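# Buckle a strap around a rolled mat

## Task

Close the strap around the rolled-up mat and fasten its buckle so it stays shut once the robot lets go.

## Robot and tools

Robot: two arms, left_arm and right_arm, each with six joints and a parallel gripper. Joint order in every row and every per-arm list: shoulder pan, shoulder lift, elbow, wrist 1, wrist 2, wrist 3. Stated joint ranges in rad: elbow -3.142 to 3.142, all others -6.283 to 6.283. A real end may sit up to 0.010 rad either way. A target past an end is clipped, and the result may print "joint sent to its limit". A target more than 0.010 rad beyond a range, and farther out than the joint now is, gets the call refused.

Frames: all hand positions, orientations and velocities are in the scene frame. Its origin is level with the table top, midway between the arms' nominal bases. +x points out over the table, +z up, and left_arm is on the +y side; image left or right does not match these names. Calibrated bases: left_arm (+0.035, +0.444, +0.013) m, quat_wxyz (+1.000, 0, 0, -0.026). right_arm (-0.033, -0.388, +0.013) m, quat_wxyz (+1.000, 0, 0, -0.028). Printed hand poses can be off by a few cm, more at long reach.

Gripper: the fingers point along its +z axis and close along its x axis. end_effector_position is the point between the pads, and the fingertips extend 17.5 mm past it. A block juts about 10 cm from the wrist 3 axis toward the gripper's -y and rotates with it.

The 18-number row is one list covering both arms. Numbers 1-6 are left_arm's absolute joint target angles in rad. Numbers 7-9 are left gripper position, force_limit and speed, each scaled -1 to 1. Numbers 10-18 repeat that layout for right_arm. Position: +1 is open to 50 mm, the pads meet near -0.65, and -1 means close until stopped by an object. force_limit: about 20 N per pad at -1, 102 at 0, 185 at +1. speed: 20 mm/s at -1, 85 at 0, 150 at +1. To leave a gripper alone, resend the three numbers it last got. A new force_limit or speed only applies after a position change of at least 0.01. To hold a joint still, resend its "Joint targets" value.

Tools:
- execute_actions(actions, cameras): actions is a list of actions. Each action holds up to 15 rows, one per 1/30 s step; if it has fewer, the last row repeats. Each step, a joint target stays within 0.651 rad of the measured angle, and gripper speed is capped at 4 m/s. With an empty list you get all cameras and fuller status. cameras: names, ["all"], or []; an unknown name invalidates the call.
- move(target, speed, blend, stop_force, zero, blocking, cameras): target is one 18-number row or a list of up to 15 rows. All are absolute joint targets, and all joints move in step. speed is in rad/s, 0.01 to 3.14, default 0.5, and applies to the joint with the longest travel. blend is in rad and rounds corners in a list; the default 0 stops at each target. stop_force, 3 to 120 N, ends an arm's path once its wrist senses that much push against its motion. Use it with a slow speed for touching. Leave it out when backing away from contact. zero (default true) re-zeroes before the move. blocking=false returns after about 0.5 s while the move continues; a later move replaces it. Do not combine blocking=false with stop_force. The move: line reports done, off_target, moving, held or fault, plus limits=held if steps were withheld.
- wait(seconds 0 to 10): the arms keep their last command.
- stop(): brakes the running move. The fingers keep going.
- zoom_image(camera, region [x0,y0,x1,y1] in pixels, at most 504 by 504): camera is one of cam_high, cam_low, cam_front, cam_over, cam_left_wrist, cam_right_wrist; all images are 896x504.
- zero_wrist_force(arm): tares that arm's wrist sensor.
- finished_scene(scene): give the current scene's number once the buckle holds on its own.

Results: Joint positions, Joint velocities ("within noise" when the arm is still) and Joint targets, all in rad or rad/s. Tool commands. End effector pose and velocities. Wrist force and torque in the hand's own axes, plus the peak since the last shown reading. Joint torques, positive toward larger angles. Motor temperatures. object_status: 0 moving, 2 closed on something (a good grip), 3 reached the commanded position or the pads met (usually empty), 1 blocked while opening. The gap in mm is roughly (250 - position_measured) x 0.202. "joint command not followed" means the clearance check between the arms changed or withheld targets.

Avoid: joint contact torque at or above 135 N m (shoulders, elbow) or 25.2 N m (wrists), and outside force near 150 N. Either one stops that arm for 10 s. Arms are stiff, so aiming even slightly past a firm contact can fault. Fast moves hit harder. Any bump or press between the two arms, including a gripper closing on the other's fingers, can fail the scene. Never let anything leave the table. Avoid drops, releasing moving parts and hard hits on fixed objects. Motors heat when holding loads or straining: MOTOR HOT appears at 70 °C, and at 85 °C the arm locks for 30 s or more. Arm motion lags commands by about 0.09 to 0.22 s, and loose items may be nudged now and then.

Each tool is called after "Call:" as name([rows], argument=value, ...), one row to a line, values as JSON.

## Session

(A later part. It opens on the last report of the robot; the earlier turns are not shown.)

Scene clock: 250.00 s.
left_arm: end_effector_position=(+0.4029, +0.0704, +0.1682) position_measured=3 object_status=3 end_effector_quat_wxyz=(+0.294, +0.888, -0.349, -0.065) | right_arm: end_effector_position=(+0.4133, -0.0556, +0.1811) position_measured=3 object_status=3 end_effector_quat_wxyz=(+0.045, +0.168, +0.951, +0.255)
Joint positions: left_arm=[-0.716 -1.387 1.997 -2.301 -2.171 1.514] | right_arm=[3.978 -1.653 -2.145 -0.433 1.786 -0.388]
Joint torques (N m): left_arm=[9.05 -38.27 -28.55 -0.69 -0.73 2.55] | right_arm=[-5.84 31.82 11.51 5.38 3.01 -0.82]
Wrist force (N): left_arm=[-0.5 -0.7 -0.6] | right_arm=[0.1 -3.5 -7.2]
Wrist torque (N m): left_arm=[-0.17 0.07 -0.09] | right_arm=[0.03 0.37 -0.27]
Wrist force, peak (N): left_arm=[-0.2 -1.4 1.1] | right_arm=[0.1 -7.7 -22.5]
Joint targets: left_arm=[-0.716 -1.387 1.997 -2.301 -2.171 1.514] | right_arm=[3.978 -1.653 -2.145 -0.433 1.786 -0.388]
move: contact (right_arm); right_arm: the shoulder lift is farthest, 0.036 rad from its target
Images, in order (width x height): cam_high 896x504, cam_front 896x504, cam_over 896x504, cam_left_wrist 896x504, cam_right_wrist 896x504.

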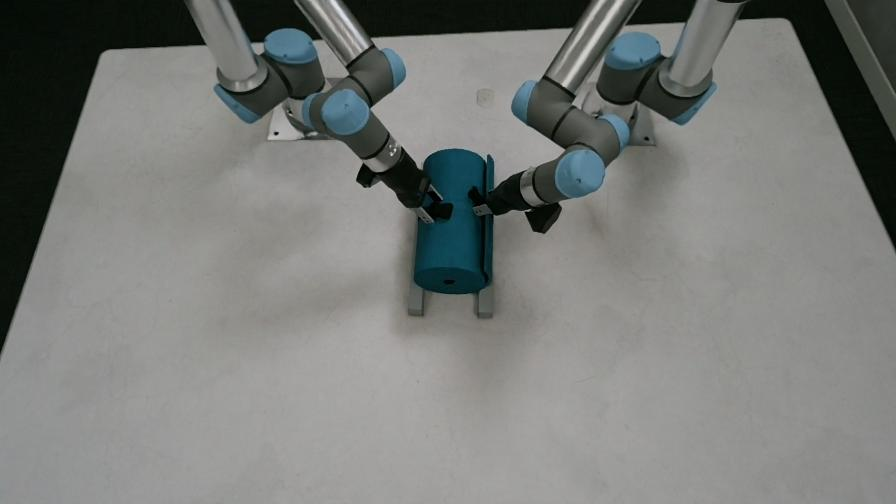

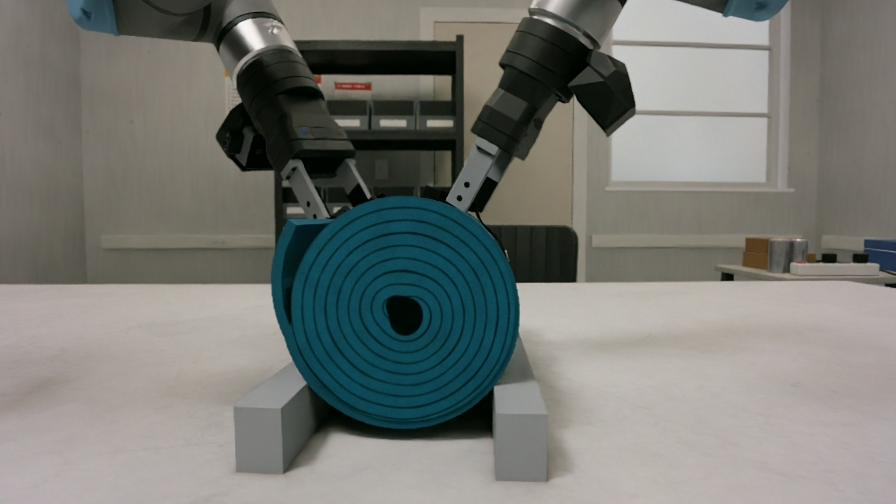

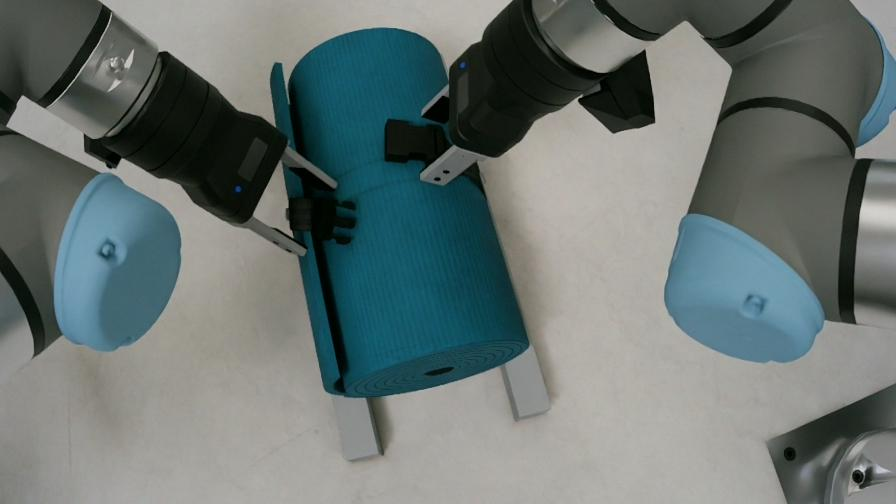

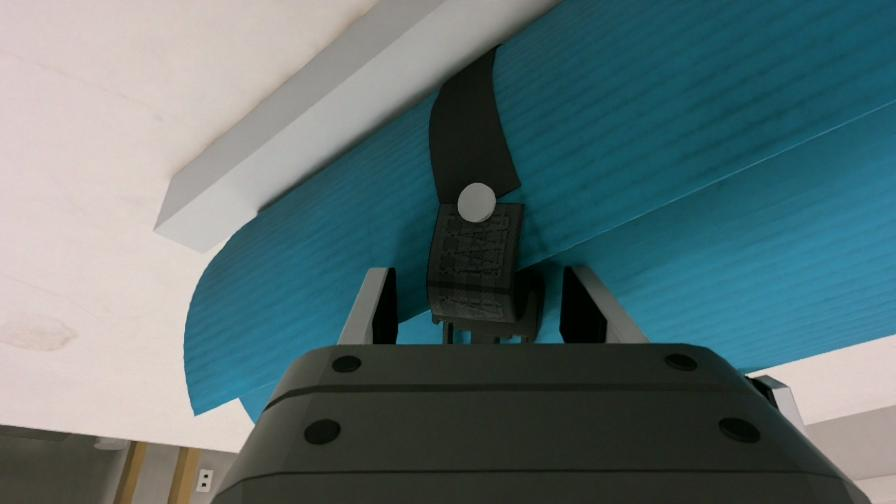

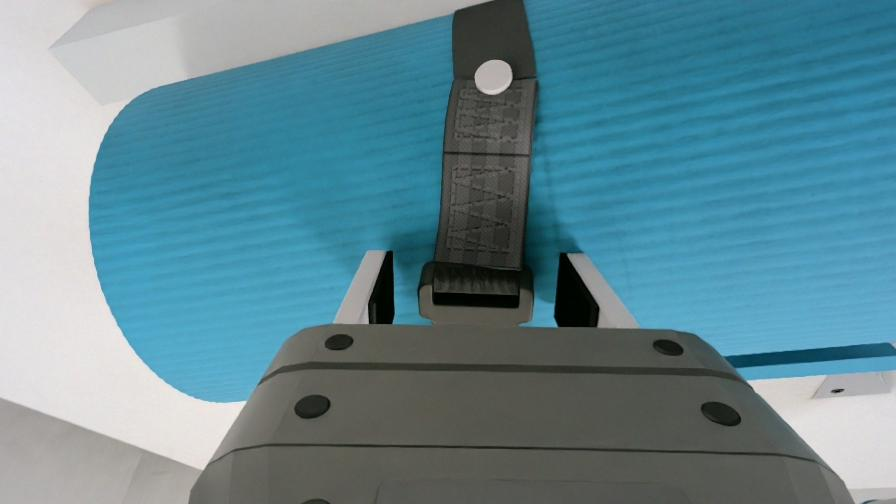

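Call:
move(target=[-0.7256,-1.3863,1.9981,-2.3100,-2.1700,1.2932,1,0,0,3.978,-1.653,-2.145,-0.433,1.786,-0.388,-1,-0.5,-1], speed=0.15, cameras=["cam_left_wrist","cam_right_wrist","cam_front","cam_over"])

Call:
zoom_image(camera="cam_over", region=[260, 90, 500, 280])

Call:
zoom_image(camera="cam_front", region=[270, 140, 510, 270])

Scene clock: 299.00 s.
left_arm: end_effector_position=(+0.4005, +0.0661, +0.1682) position_measured=3 object_status=3 end_effector_quat_wxyz=(+0.285, +0.919, -0.254, -0.096) | right_arm: end_effector_position=(+0.4134, -0.0556, +0.1812) position_measured=86 object_status=2 end_effector_quat_wxyz=(+0.045, +0.168, +0.951, +0.255)
Joint positions: left_arm=[-0.726 -1.386 1.998 -2.31 -2.17 1.293] | right_arm=[3.978 -1.653 -2.145 -0.433 1.786 -0.388]
Joint torques (N m): left_arm=[-5.55 -11.18 -8.79 -3.08 3.06 1.84] | right_arm=[-6.07 33.96 29.63 2.55 -2.32 1.07]
Wrist force (N): left_arm=[-10.7 6.4 -21.5] | right_arm=[-0.6 0.3 0.2]
Wrist torque (N m): left_arm=[-0.17 0.41 0.20] | right_arm=[0.02 0.11 -0.18]
Wrist force, peak (N): left_arm=[-11.3 6.9 -21.1] | right_arm=[0.0 -3.4 -7.4]
Joint targets: left_arm=[-0.726 -1.386 1.998 -2.310 -2.170 1.293] | right_arm=[3.978 -1.653 -2.145 -0.433 1.786 -0.388]
move: done
Images, in order (width x height): cam_front 896x504, cam_over 896x504, cam_left_wrist 896x504, cam_right_wrist 896x504.

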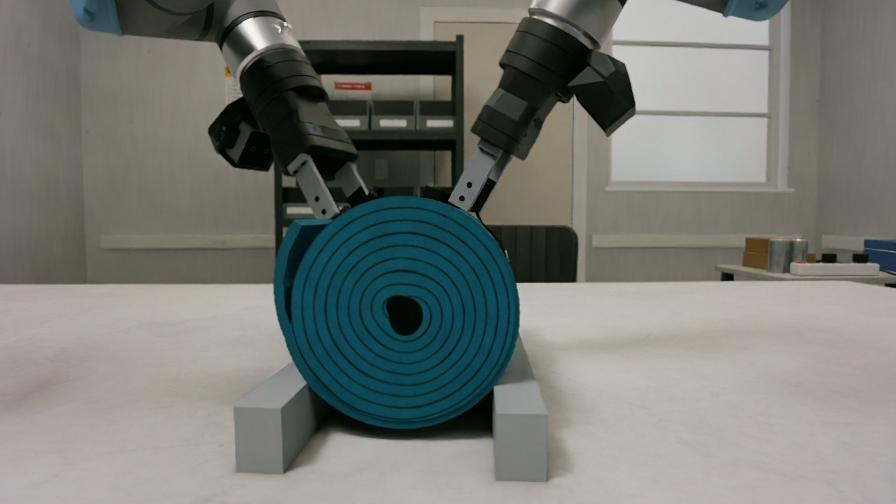

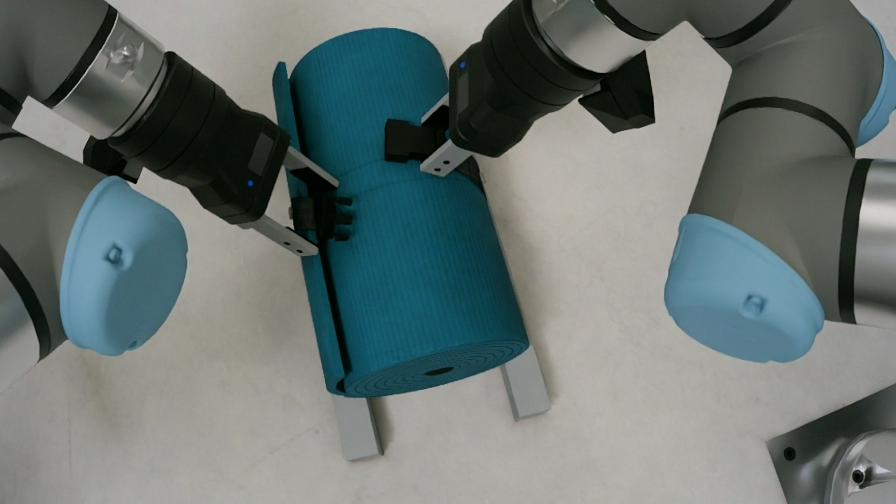

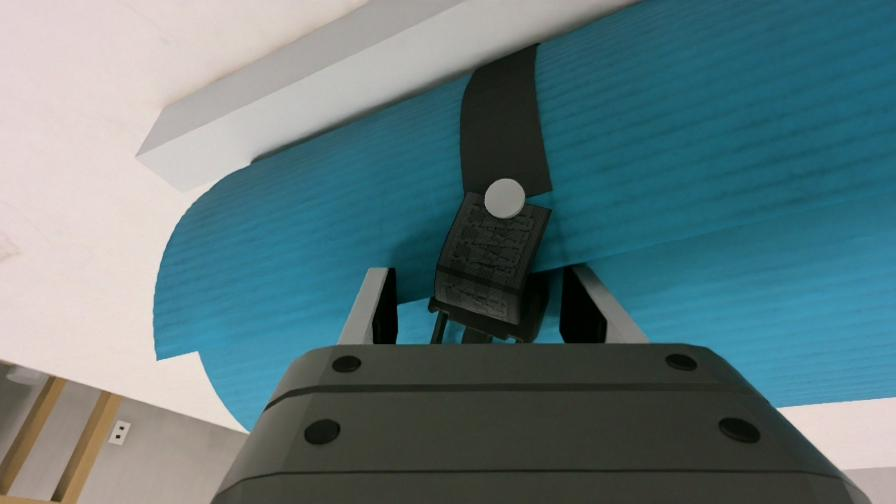

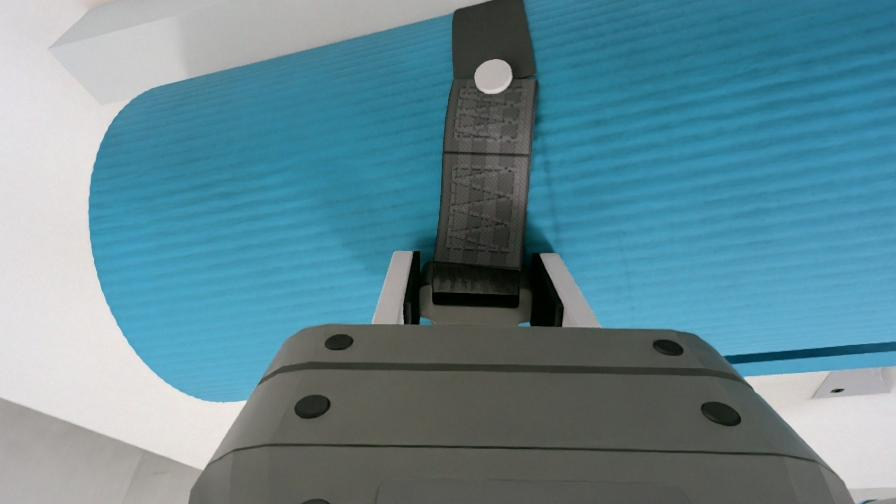

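Scaled by 2.100.

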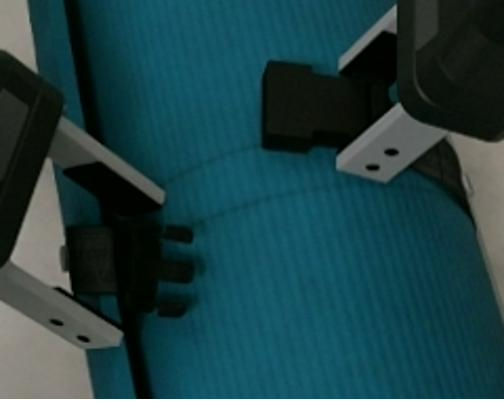

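Scaled by 2.100.

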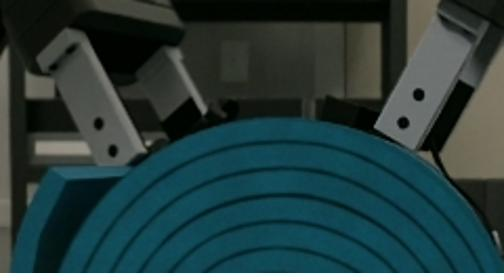

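Call:
move([
  [-0.7183,-1.3917,1.9910,-2.2925,-2.1707,1.3020,1,0,0,3.978,-1.653,-2.145,-0.433,1.786,-0.388,-1,-0.5,-1],
  [-0.7183,-1.3917,1.9910,-2.2925,-2.1707,1.3020,-1,-0.6,-1,3.978,-1.653,-2.145,-0.433,1.786,-0.388,-1,-0.5,-1],
], speed=0.1, cameras=["cam_left_wrist","cam_front","cam_over"])

Call:
zoom_image(camera="cam_over", region=[260, 90, 500, 280])

Call:
zoom_image(camera="cam_front", region=[270, 140, 510, 270])

Call:
zoom_image(camera="cam_left_wrist", region=[380, 170, 600, 350])

Scene clock: 310.67 s.
left_arm: end_effector_position=(+0.4028, +0.0690, +0.1722) position_measured=236 object_status=0 end_effector_quat_wxyz=(+0.285, +0.919, -0.254, -0.096) | right_arm: end_effector_position=(+0.4134, -0.0556, +0.1812) position_measured=86 object_status=2 end_effector_quat_wxyz=(+0.045, +0.168, +0.951, +0.255)
Joint positions: left_arm=[-0.718 -1.392 1.991 -2.293 -2.171 1.302] | right_arm=[3.978 -1.653 -2.145 -0.433 1.786 -0.388]
Joint torques (N m): left_arm=[-6.98 -11.19 -10.25 1.87 6.1 -2.52] | right_arm=[-5.58 33.97 28.11 3.06 -2.39 0.56]
Wrist force (N): left_arm=[-10.5 20.1 -40.4] | right_arm=[-0.8 0.3 0.2]
Wrist torque (N m): left_arm=[0.12 -0.06 -0.20] | right_arm=[0.02 0.15 -0.18]
Wrist force, peak (N): left_arm=[-10.5 20.3 -40.9] | right_arm=[-1.0 0.4 0.3]
Joint targets: left_arm=[-0.718 -1.392 1.991 -2.292 -2.171 1.302] | right_arm=[3.978 -1.653 -2.145 -0.433 1.786 -0.388]
move: done
Images, in order (width x height): cam_front 896x504, cam_over 896x504, cam_left_wrist 896x504.

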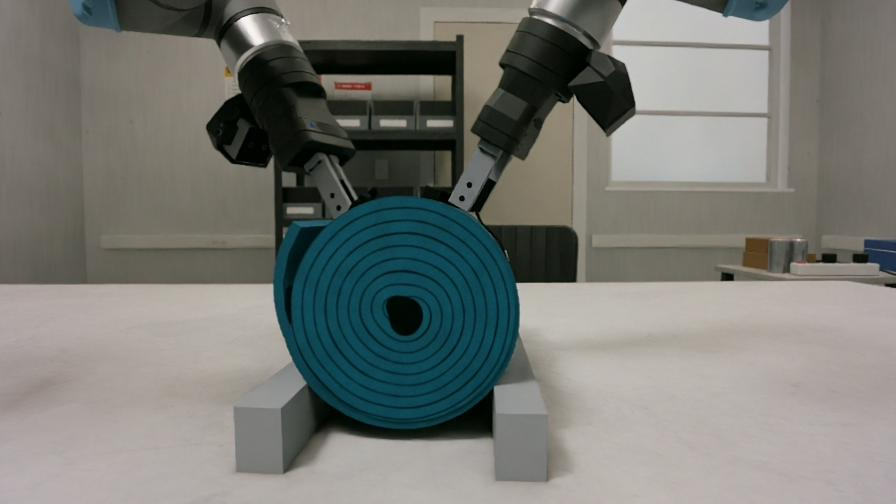

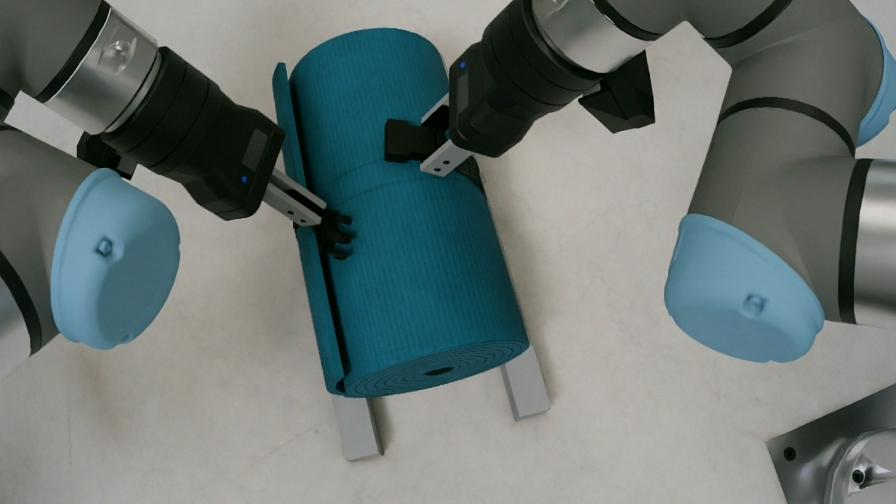

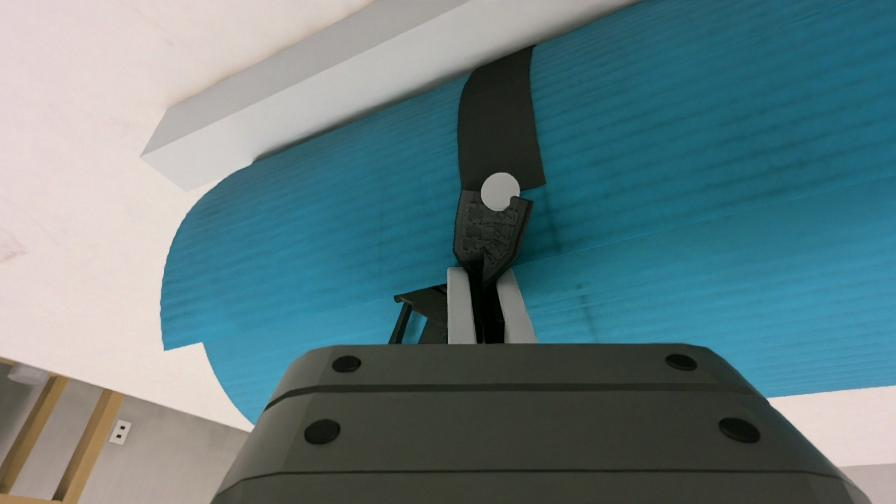

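Scaled by 2.100.

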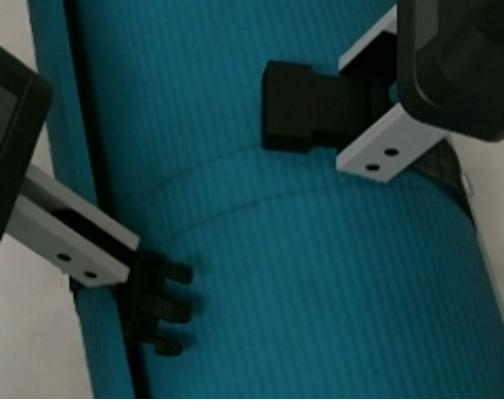

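Scaled by 2.100.

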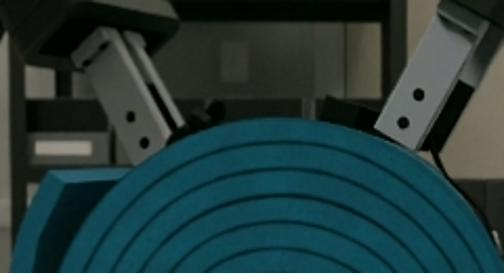

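Scaled by 2.291.

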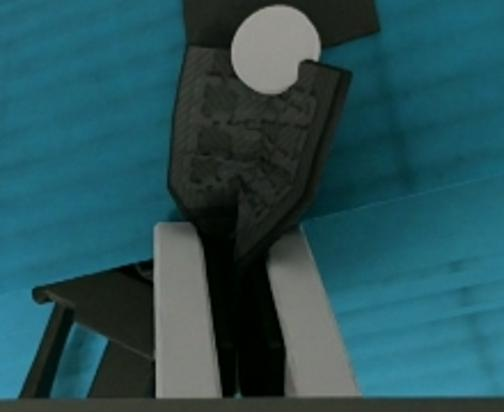

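Call:
move([
  [-0.7183,-1.3917,1.9910,-2.2925,-2.1707,1.3020,1,0,-0.7,3.978,-1.653,-2.145,-0.433,1.786,-0.388,-1,-0.5,-1],
  [-0.6731,-1.4330,1.9343,-2.1636,-2.1758,1.3566,1,0,-0.7,3.978,-1.653,-2.145,-0.433,1.786,-0.388,-1,-0.5,-1],
], speed=0.2, cameras=["cam_left_wrist","cam_right_wrist","cam_front","cam_over","cam_high","cam_low"])

Call:
zoom_image(camera="cam_over", region=[260, 90, 500, 280])

Call:
zoom_image(camera="cam_front", region=[270, 140, 510, 270])

Call:
zoom_image(camera="cam_left_wrist", region=[380, 140, 600, 350])

Scene clock: 322.40 s.
left_arm: end_effector_position=(+0.4160, +0.0875, +0.2047) position_measured=3 object_status=3 end_effector_quat_wxyz=(+0.285, +0.919, -0.254, -0.096) | right_arm: end_effector_position=(+0.4134, -0.0556, +0.1812) position_measured=86 object_status=2 end_effector_quat_wxyz=(+0.045, +0.168, +0.951, +0.255)
Joint positions: left_arm=[-0.673 -1.433 1.934 -2.164 -2.176 1.357] | right_arm=[3.978 -1.653 -2.145 -0.433 1.786 -0.388]
Joint torques (N m): left_arm=[-7.51 -22.49 -15.49 -4.94 -1.19 -2.4] | right_arm=[-5.14 33.81 26.38 3.61 -2.36 -0.1]
Wrist force (N): left_arm=[-0.3 -1.6 1.1] | right_arm=[-0.7 0.2 0.2]
Wrist torque (N m): left_arm=[-0.22 0.10 -0.16] | right_arm=[0.01 0.12 -0.18]
Wrist force, peak (N): left_arm=[-11.4 21.1 -41.7] | right_arm=[-1.0 0.4 0.2]
Joint targets: left_arm=[-0.673 -1.433 1.934 -2.164 -2.176 1.357] | right_arm=[3.978 -1.653 -2.145 -0.433 1.786 -0.388]
move: done

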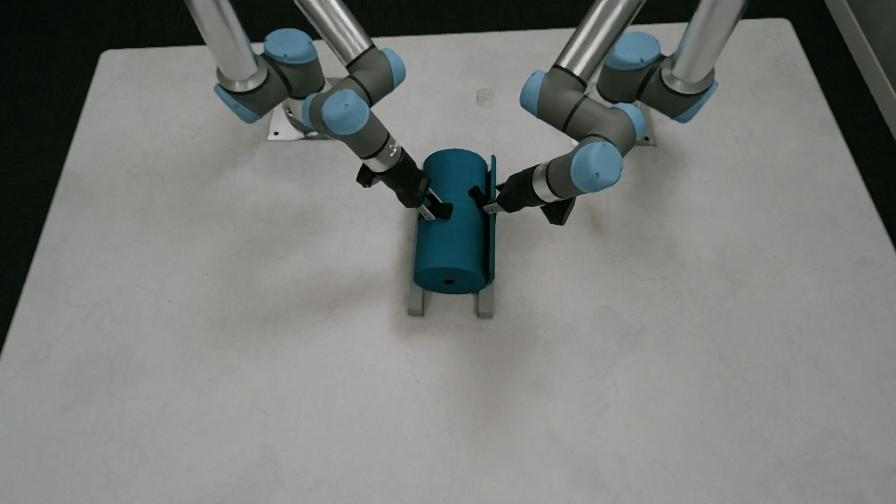

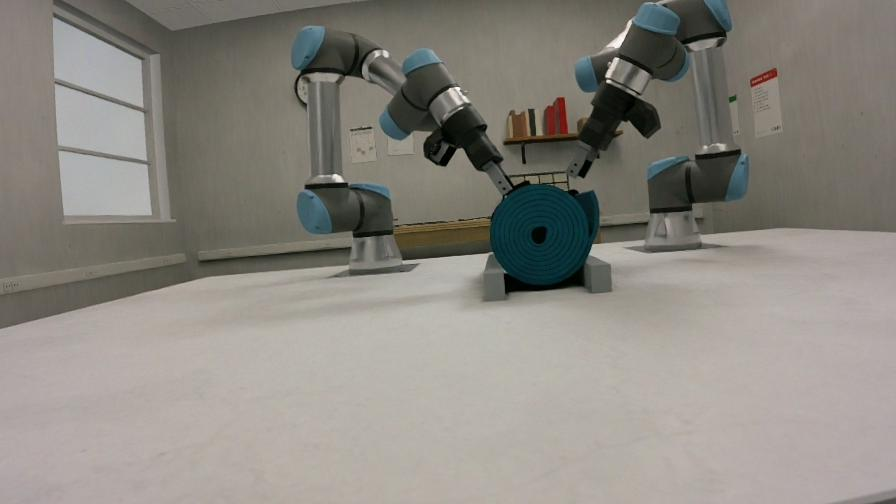

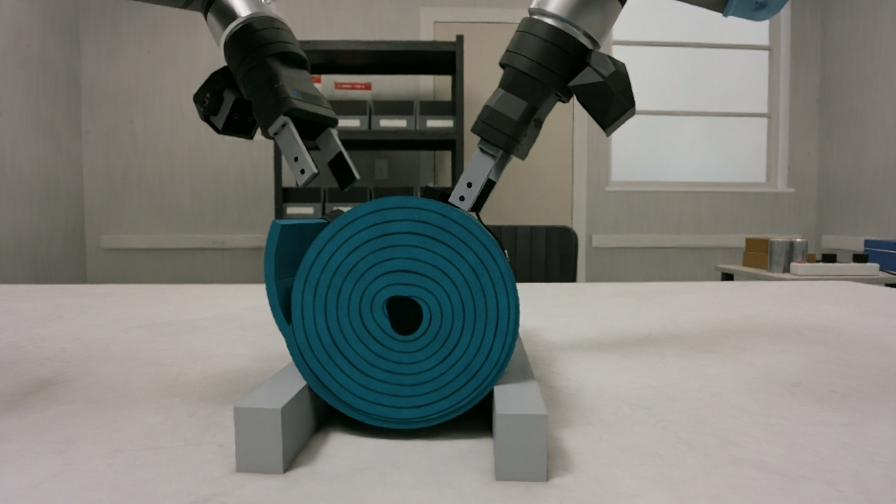

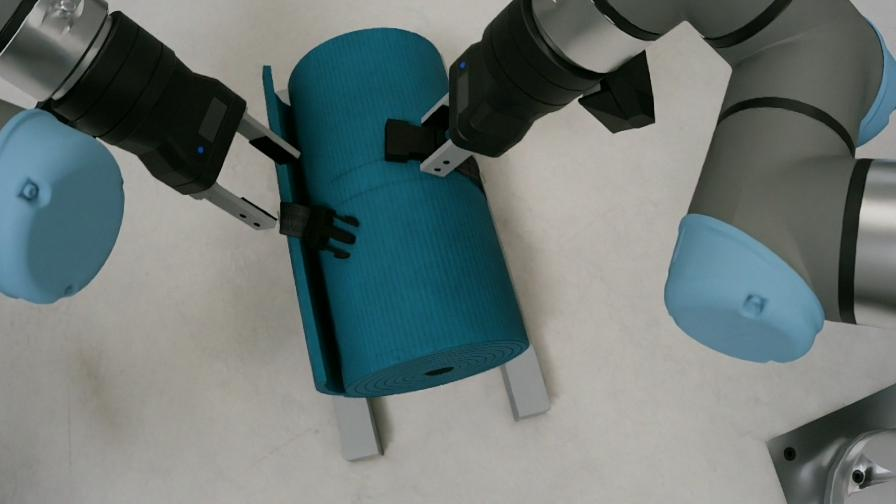

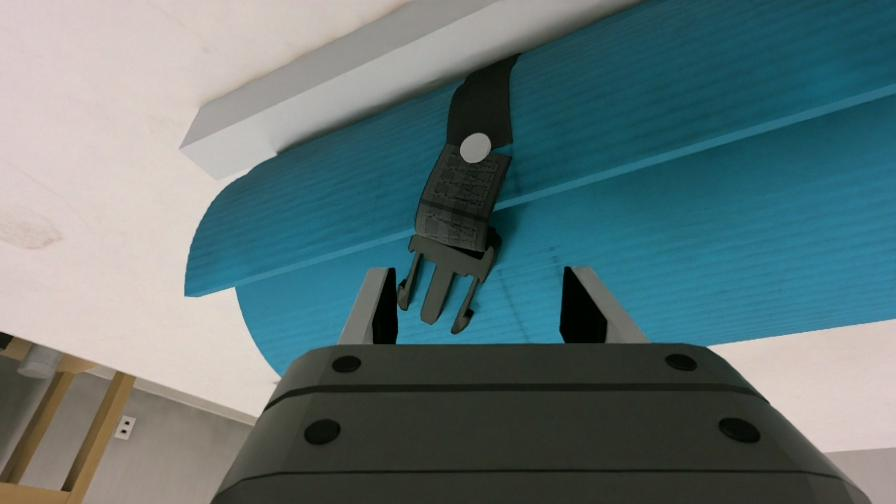

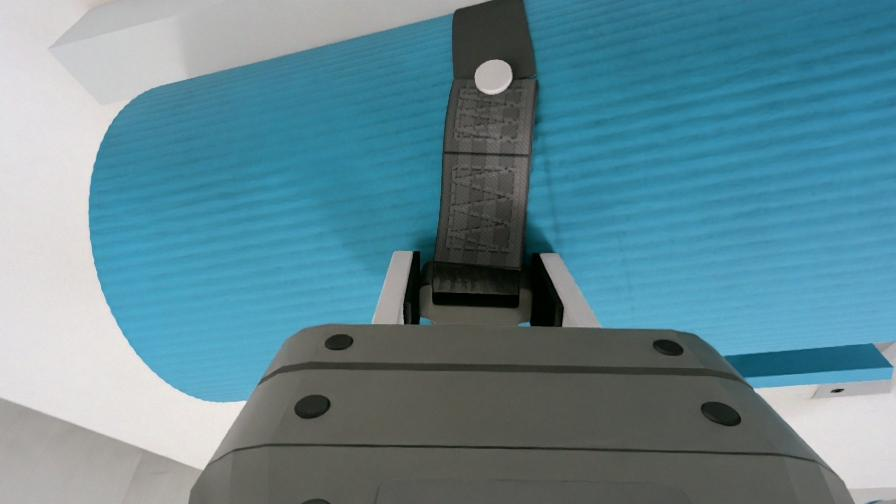

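Scaled by 2.100.

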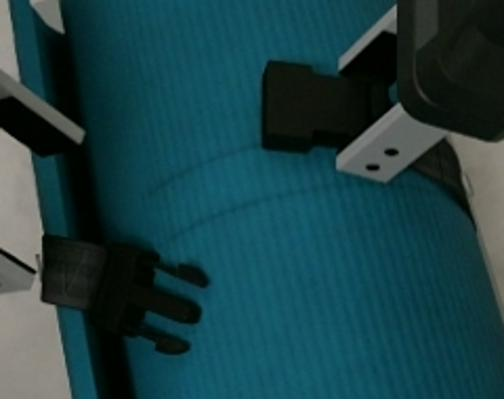

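Scaled by 2.100.

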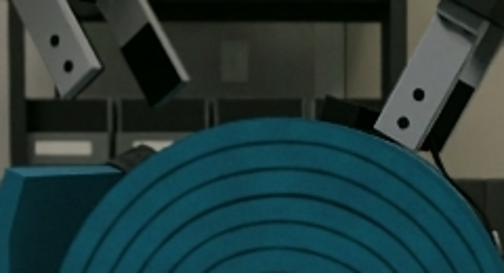

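Scaled by 2.291.

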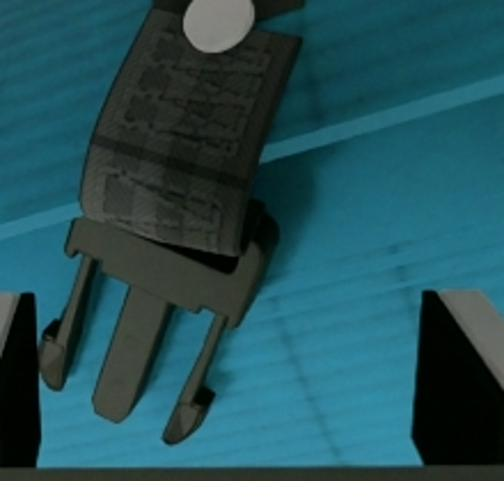

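Call:
move(target=[-0.6489,-1.4878,2.2800,-2.8845,-2.2299,1.4478,1,0,-0.7,3.978,-1.653,-2.145,-0.433,1.786,-0.388,-1,-0.5,-1], speed=0.4, cameras=["cam_left_wrist","cam_front","cam_over"])

Call:
zoom_image(camera="cam_over", region=[260, 90, 500, 280])

Call:
zoom_image(camera="cam_left_wrist", region=[380, 140, 600, 350])

Scene clock: 381.07 s.
left_arm: end_effector_position=(+0.4004, +0.1024, +0.1916) position_measured=3 object_status=3 end_effector_quat_wxyz=(+0.384, +0.853, -0.340, +0.098) | right_arm: end_effector_position=(+0.4134, -0.0556, +0.1812) position_measured=86 object_status=2 end_effector_quat_wxyz=(+0.045, +0.168, +0.951, +0.255)
Joint positions: left_arm=[-0.649 -1.488 2.28 -2.884 -2.23 1.448] | right_arm=[3.978 -1.653 -2.145 -0.433 1.786 -0.388]
Joint torques (N m): left_arm=[-4.14 -17.06 -21.1 -4.29 0.63 -2.47] | right_arm=[-4.49 33.9 25.73 4.08 -2.35 -0.65]
Wrist force (N): left_arm=[0.0 -1.8 0.5] | right_arm=[-0.7 0.3 0.4]
Wrist torque (N m): left_arm=[-0.29 0.09 -0.14] | right_arm=[0.03 0.12 -0.18]
Wrist force, peak (N): left_arm=[-0.1 -1.9 1.0] | right_arm=[-1.0 0.2 0.3]
Joint targets: left_arm=[-0.649 -1.488 2.280 -2.885 -2.230 1.448] | right_arm=[3.978 -1.653 -2.145 -0.433 1.786 -0.388]
move: done
Images, in order (width x height): cam_front 896x504, cam_over 896x504, cam_left_wrist 896x504.

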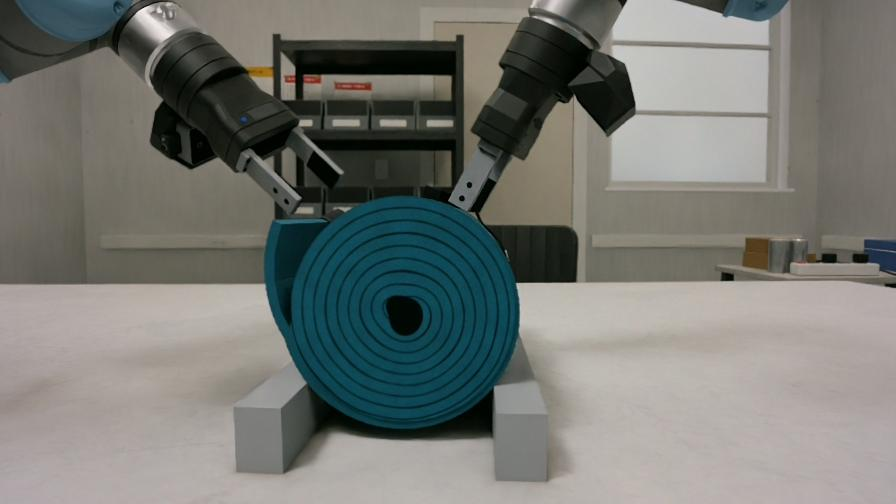

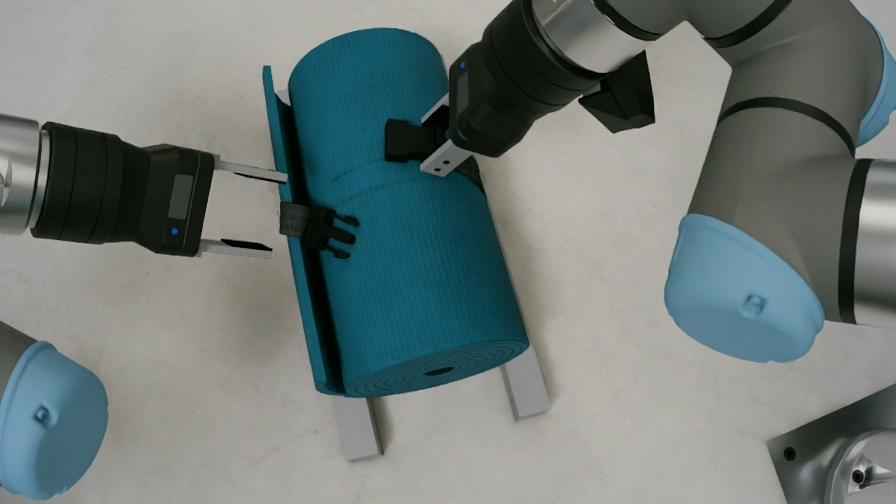

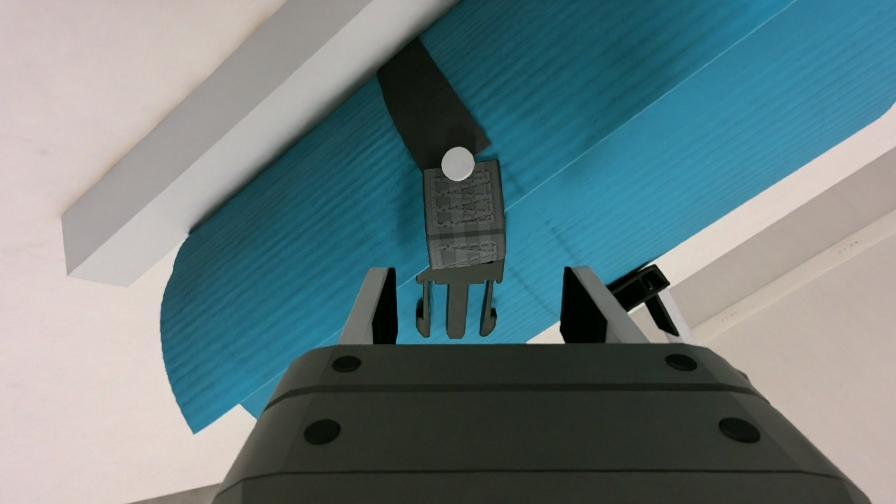

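Scaled by 2.100.

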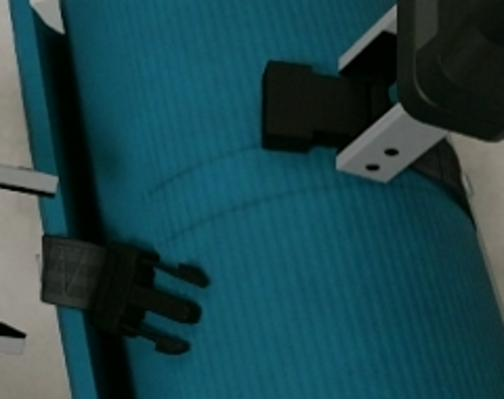

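Scaled by 2.291.

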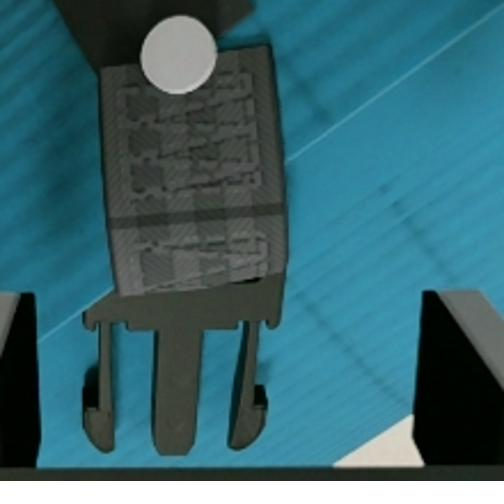

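Call:
move(target=[-0.6988,-1.4138,2.2963,-3.0088,-2.2043,1.3944,1,0,-0.7,3.978,-1.653,-2.145,-0.433,1.786,-0.388,-1,-0.5,-1], speed=0.06, stop_force=10, cameras=["cam_left_wrist","cam_front","cam_over"])

Call:
zoom_image(camera="cam_over", region=[260, 90, 500, 280])

Call:
zoom_image(camera="cam_left_wrist", region=[360, 140, 600, 350])

Call:
zoom_image(camera="cam_front", region=[220, 120, 460, 270])

Scene clock: 396.93 s.
left_arm: end_effector_position=(+0.3948, +0.0807, +0.1672) position_measured=3 object_status=3 end_effector_quat_wxyz=(+0.384, +0.852, -0.341, +0.099) | right_arm: end_effector_position=(+0.4134, -0.0556, +0.1812) position_measured=86 object_status=2 end_effector_quat_wxyz=(+0.045, +0.168, +0.951, +0.255)
Joint positions: left_arm=[-0.699 -1.414 2.296 -3.009 -2.204 1.394] | right_arm=[3.978 -1.653 -2.145 -0.433 1.786 -0.388]
Joint torques (N m): left_arm=[8.86 -35.05 -23.26 -1.01 -2.65 2.53] | right_arm=[-4.35 33.42 24.25 4.79 -2.23 -0.88]
Wrist force (N): left_arm=[0.5 -1.6 -1.1] | right_arm=[-0.7 0.4 0.1]
Wrist torque (N m): left_arm=[-0.31 0.01 -0.04] | right_arm=[0.03 0.13 -0.18]
Wrist force, peak (N): left_arm=[0.3 -1.8 -1.2] | right_arm=[-0.8 0.6 0.2]
Joint targets: left_arm=[-0.699 -1.414 2.296 -3.009 -2.204 1.394] | right_arm=[3.978 -1.653 -2.145 -0.433 1.786 -0.388]
move: done
Images, in order (width x height): cam_front 896x504, cam_over 896x504, cam_left_wrist 896x504.

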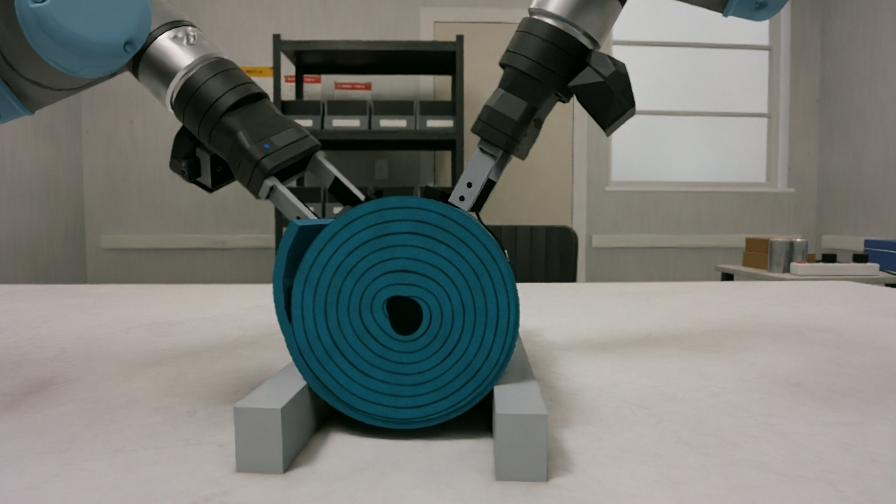

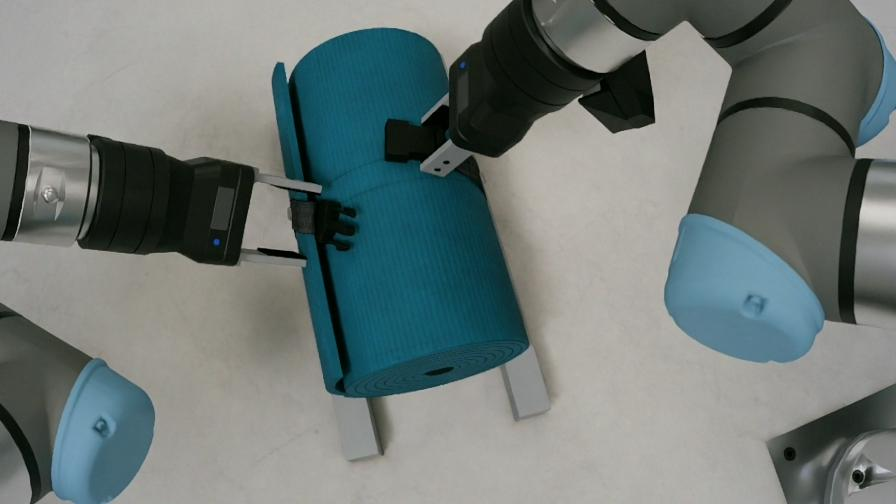

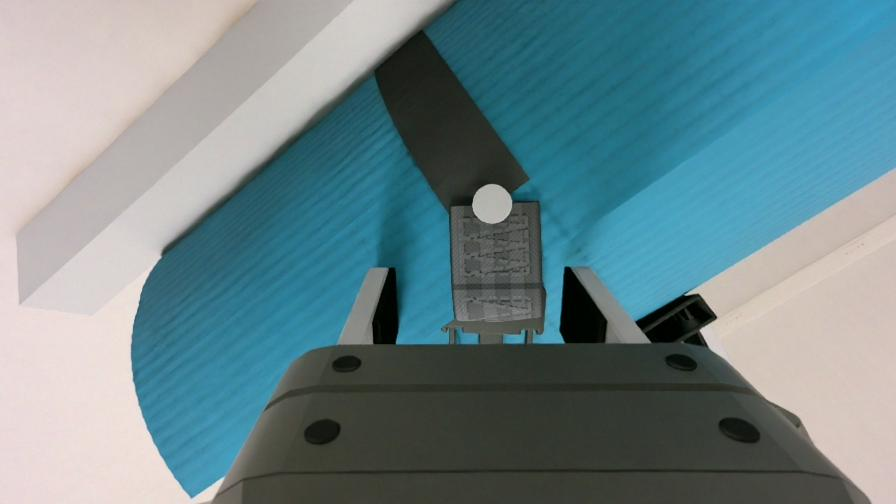

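Scaled by 2.100.

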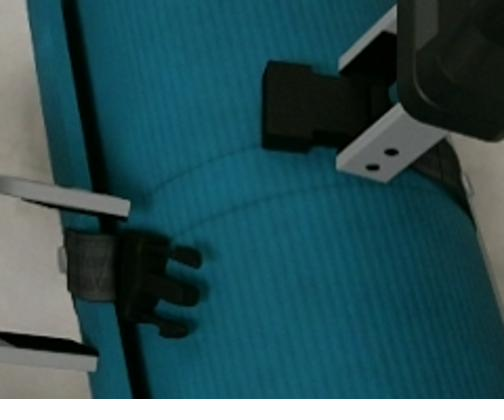

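Scaled by 2.100.

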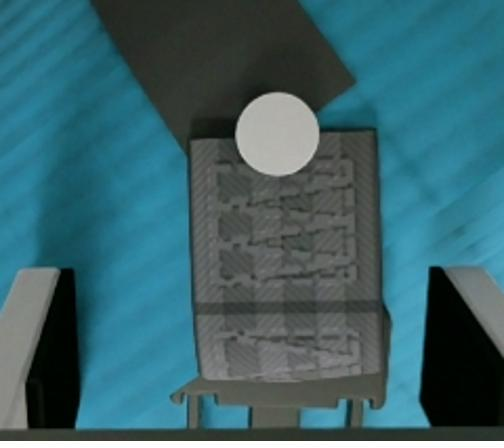

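Scaled by 2.100.

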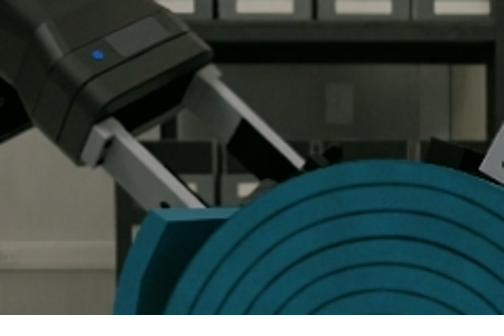

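Call:
move(target=[-0.7186,-1.3935,2.2851,-3.0300,-2.1938,1.3739,1,0,-0.7,3.978,-1.653,-2.145,-0.433,1.786,-0.388,-1,-0.5,-1], speed=0.06, stop_force=15, cameras=["cam_left_wrist","cam_front","cam_over"])

Call:
zoom_image(camera="cam_over", region=[260, 90, 500, 280])

Call:
zoom_image(camera="cam_left_wrist", region=[360, 140, 600, 350])

Call:
zoom_image(camera="cam_front", region=[220, 120, 460, 270])

Scene clock: 408.40 s.
left_arm: end_effector_position=(+0.3949, +0.0779, +0.1666) position_measured=3 object_status=3 end_effector_quat_wxyz=(+0.384, +0.852, -0.341, +0.099) | right_arm: end_effector_position=(+0.4134, -0.0556, +0.1812) position_measured=86 object_status=2 end_effector_quat_wxyz=(+0.045, +0.168, +0.951, +0.255)
Joint positions: left_arm=[-0.704 -1.409 2.293 -3.014 -2.202 1.389] | right_arm=[3.978 -1.653 -2.145 -0.433 1.786 -0.388]
Joint torques (N m): left_arm=[-7.23 -19.1 -11.57 -4.23 -1.09 -1.03] | right_arm=[-4.35 33.28 23.01 4.97 -2.28 -0.77]
Wrist force (N): left_arm=[-5.2 0.0 -14.9] | right_arm=[-0.8 0.2 0.2]
Wrist torque (N m): left_arm=[-0.45 -0.38 -0.16] | right_arm=[0.01 0.14 -0.18]
Wrist force, peak (N): left_arm=[-10.2 -0.3 -28.7] | right_arm=[-0.9 0.4 0.3]
Joint targets: left_arm=[-0.704 -1.409 2.293 -3.014 -2.202 1.389] | right_arm=[3.978 -1.653 -2.145 -0.433 1.786 -0.388]
move: contact (left_arm); left_arm: the wrist 1 is farthest, 0.016 rad from its target
Images, in order (width x height): cam_front 896x504, cam_over 896x504, cam_left_wrist 896x504.

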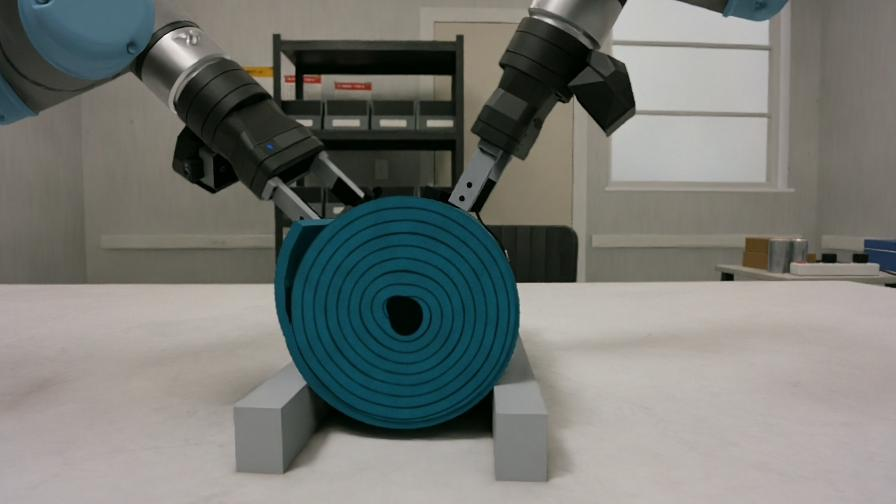

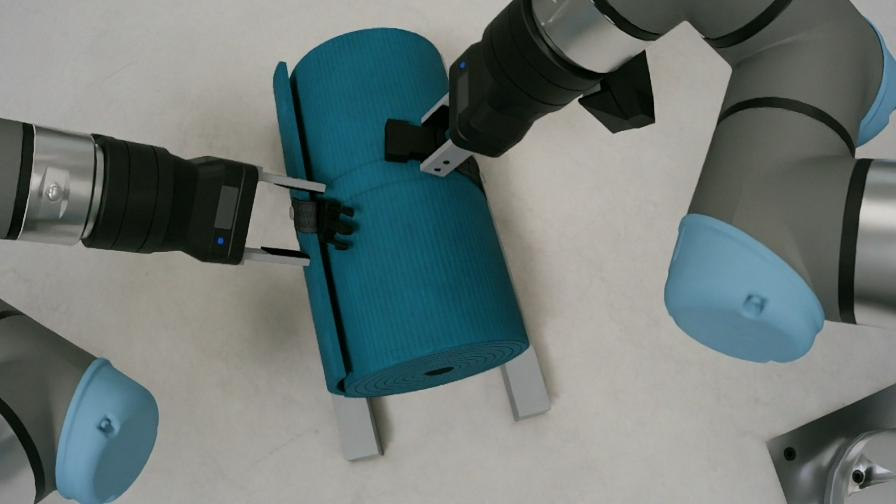

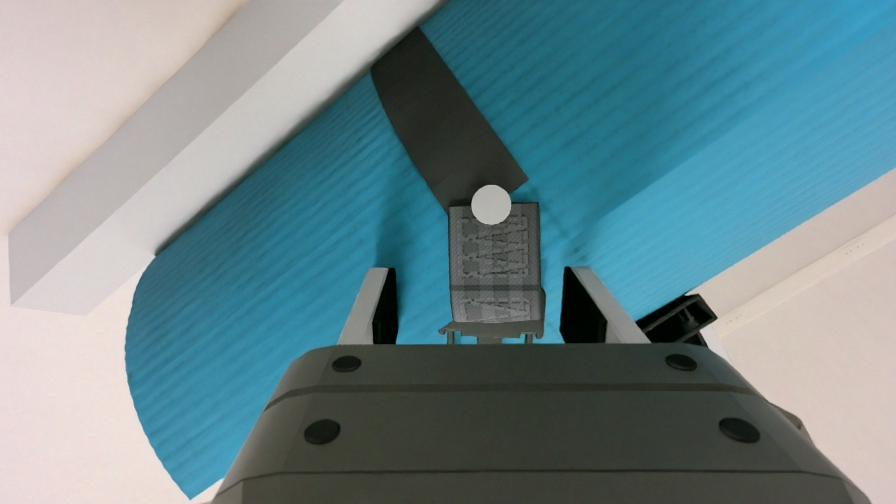

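Scaled by 2.100.

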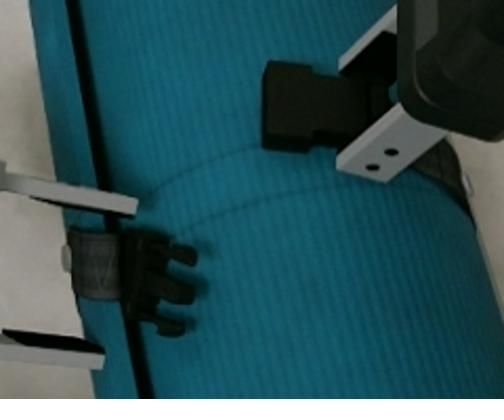

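Scaled by 2.100.

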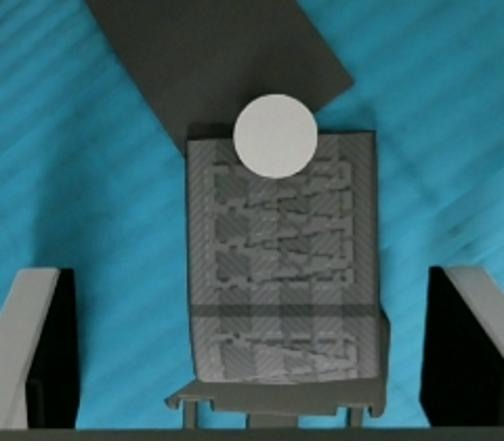

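Scaled by 2.100.

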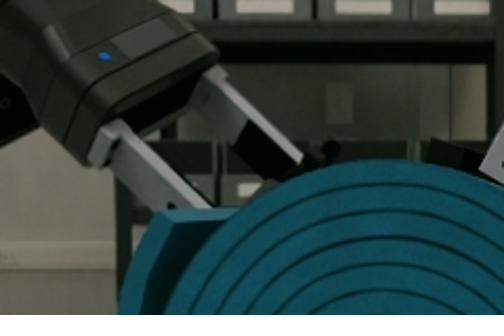

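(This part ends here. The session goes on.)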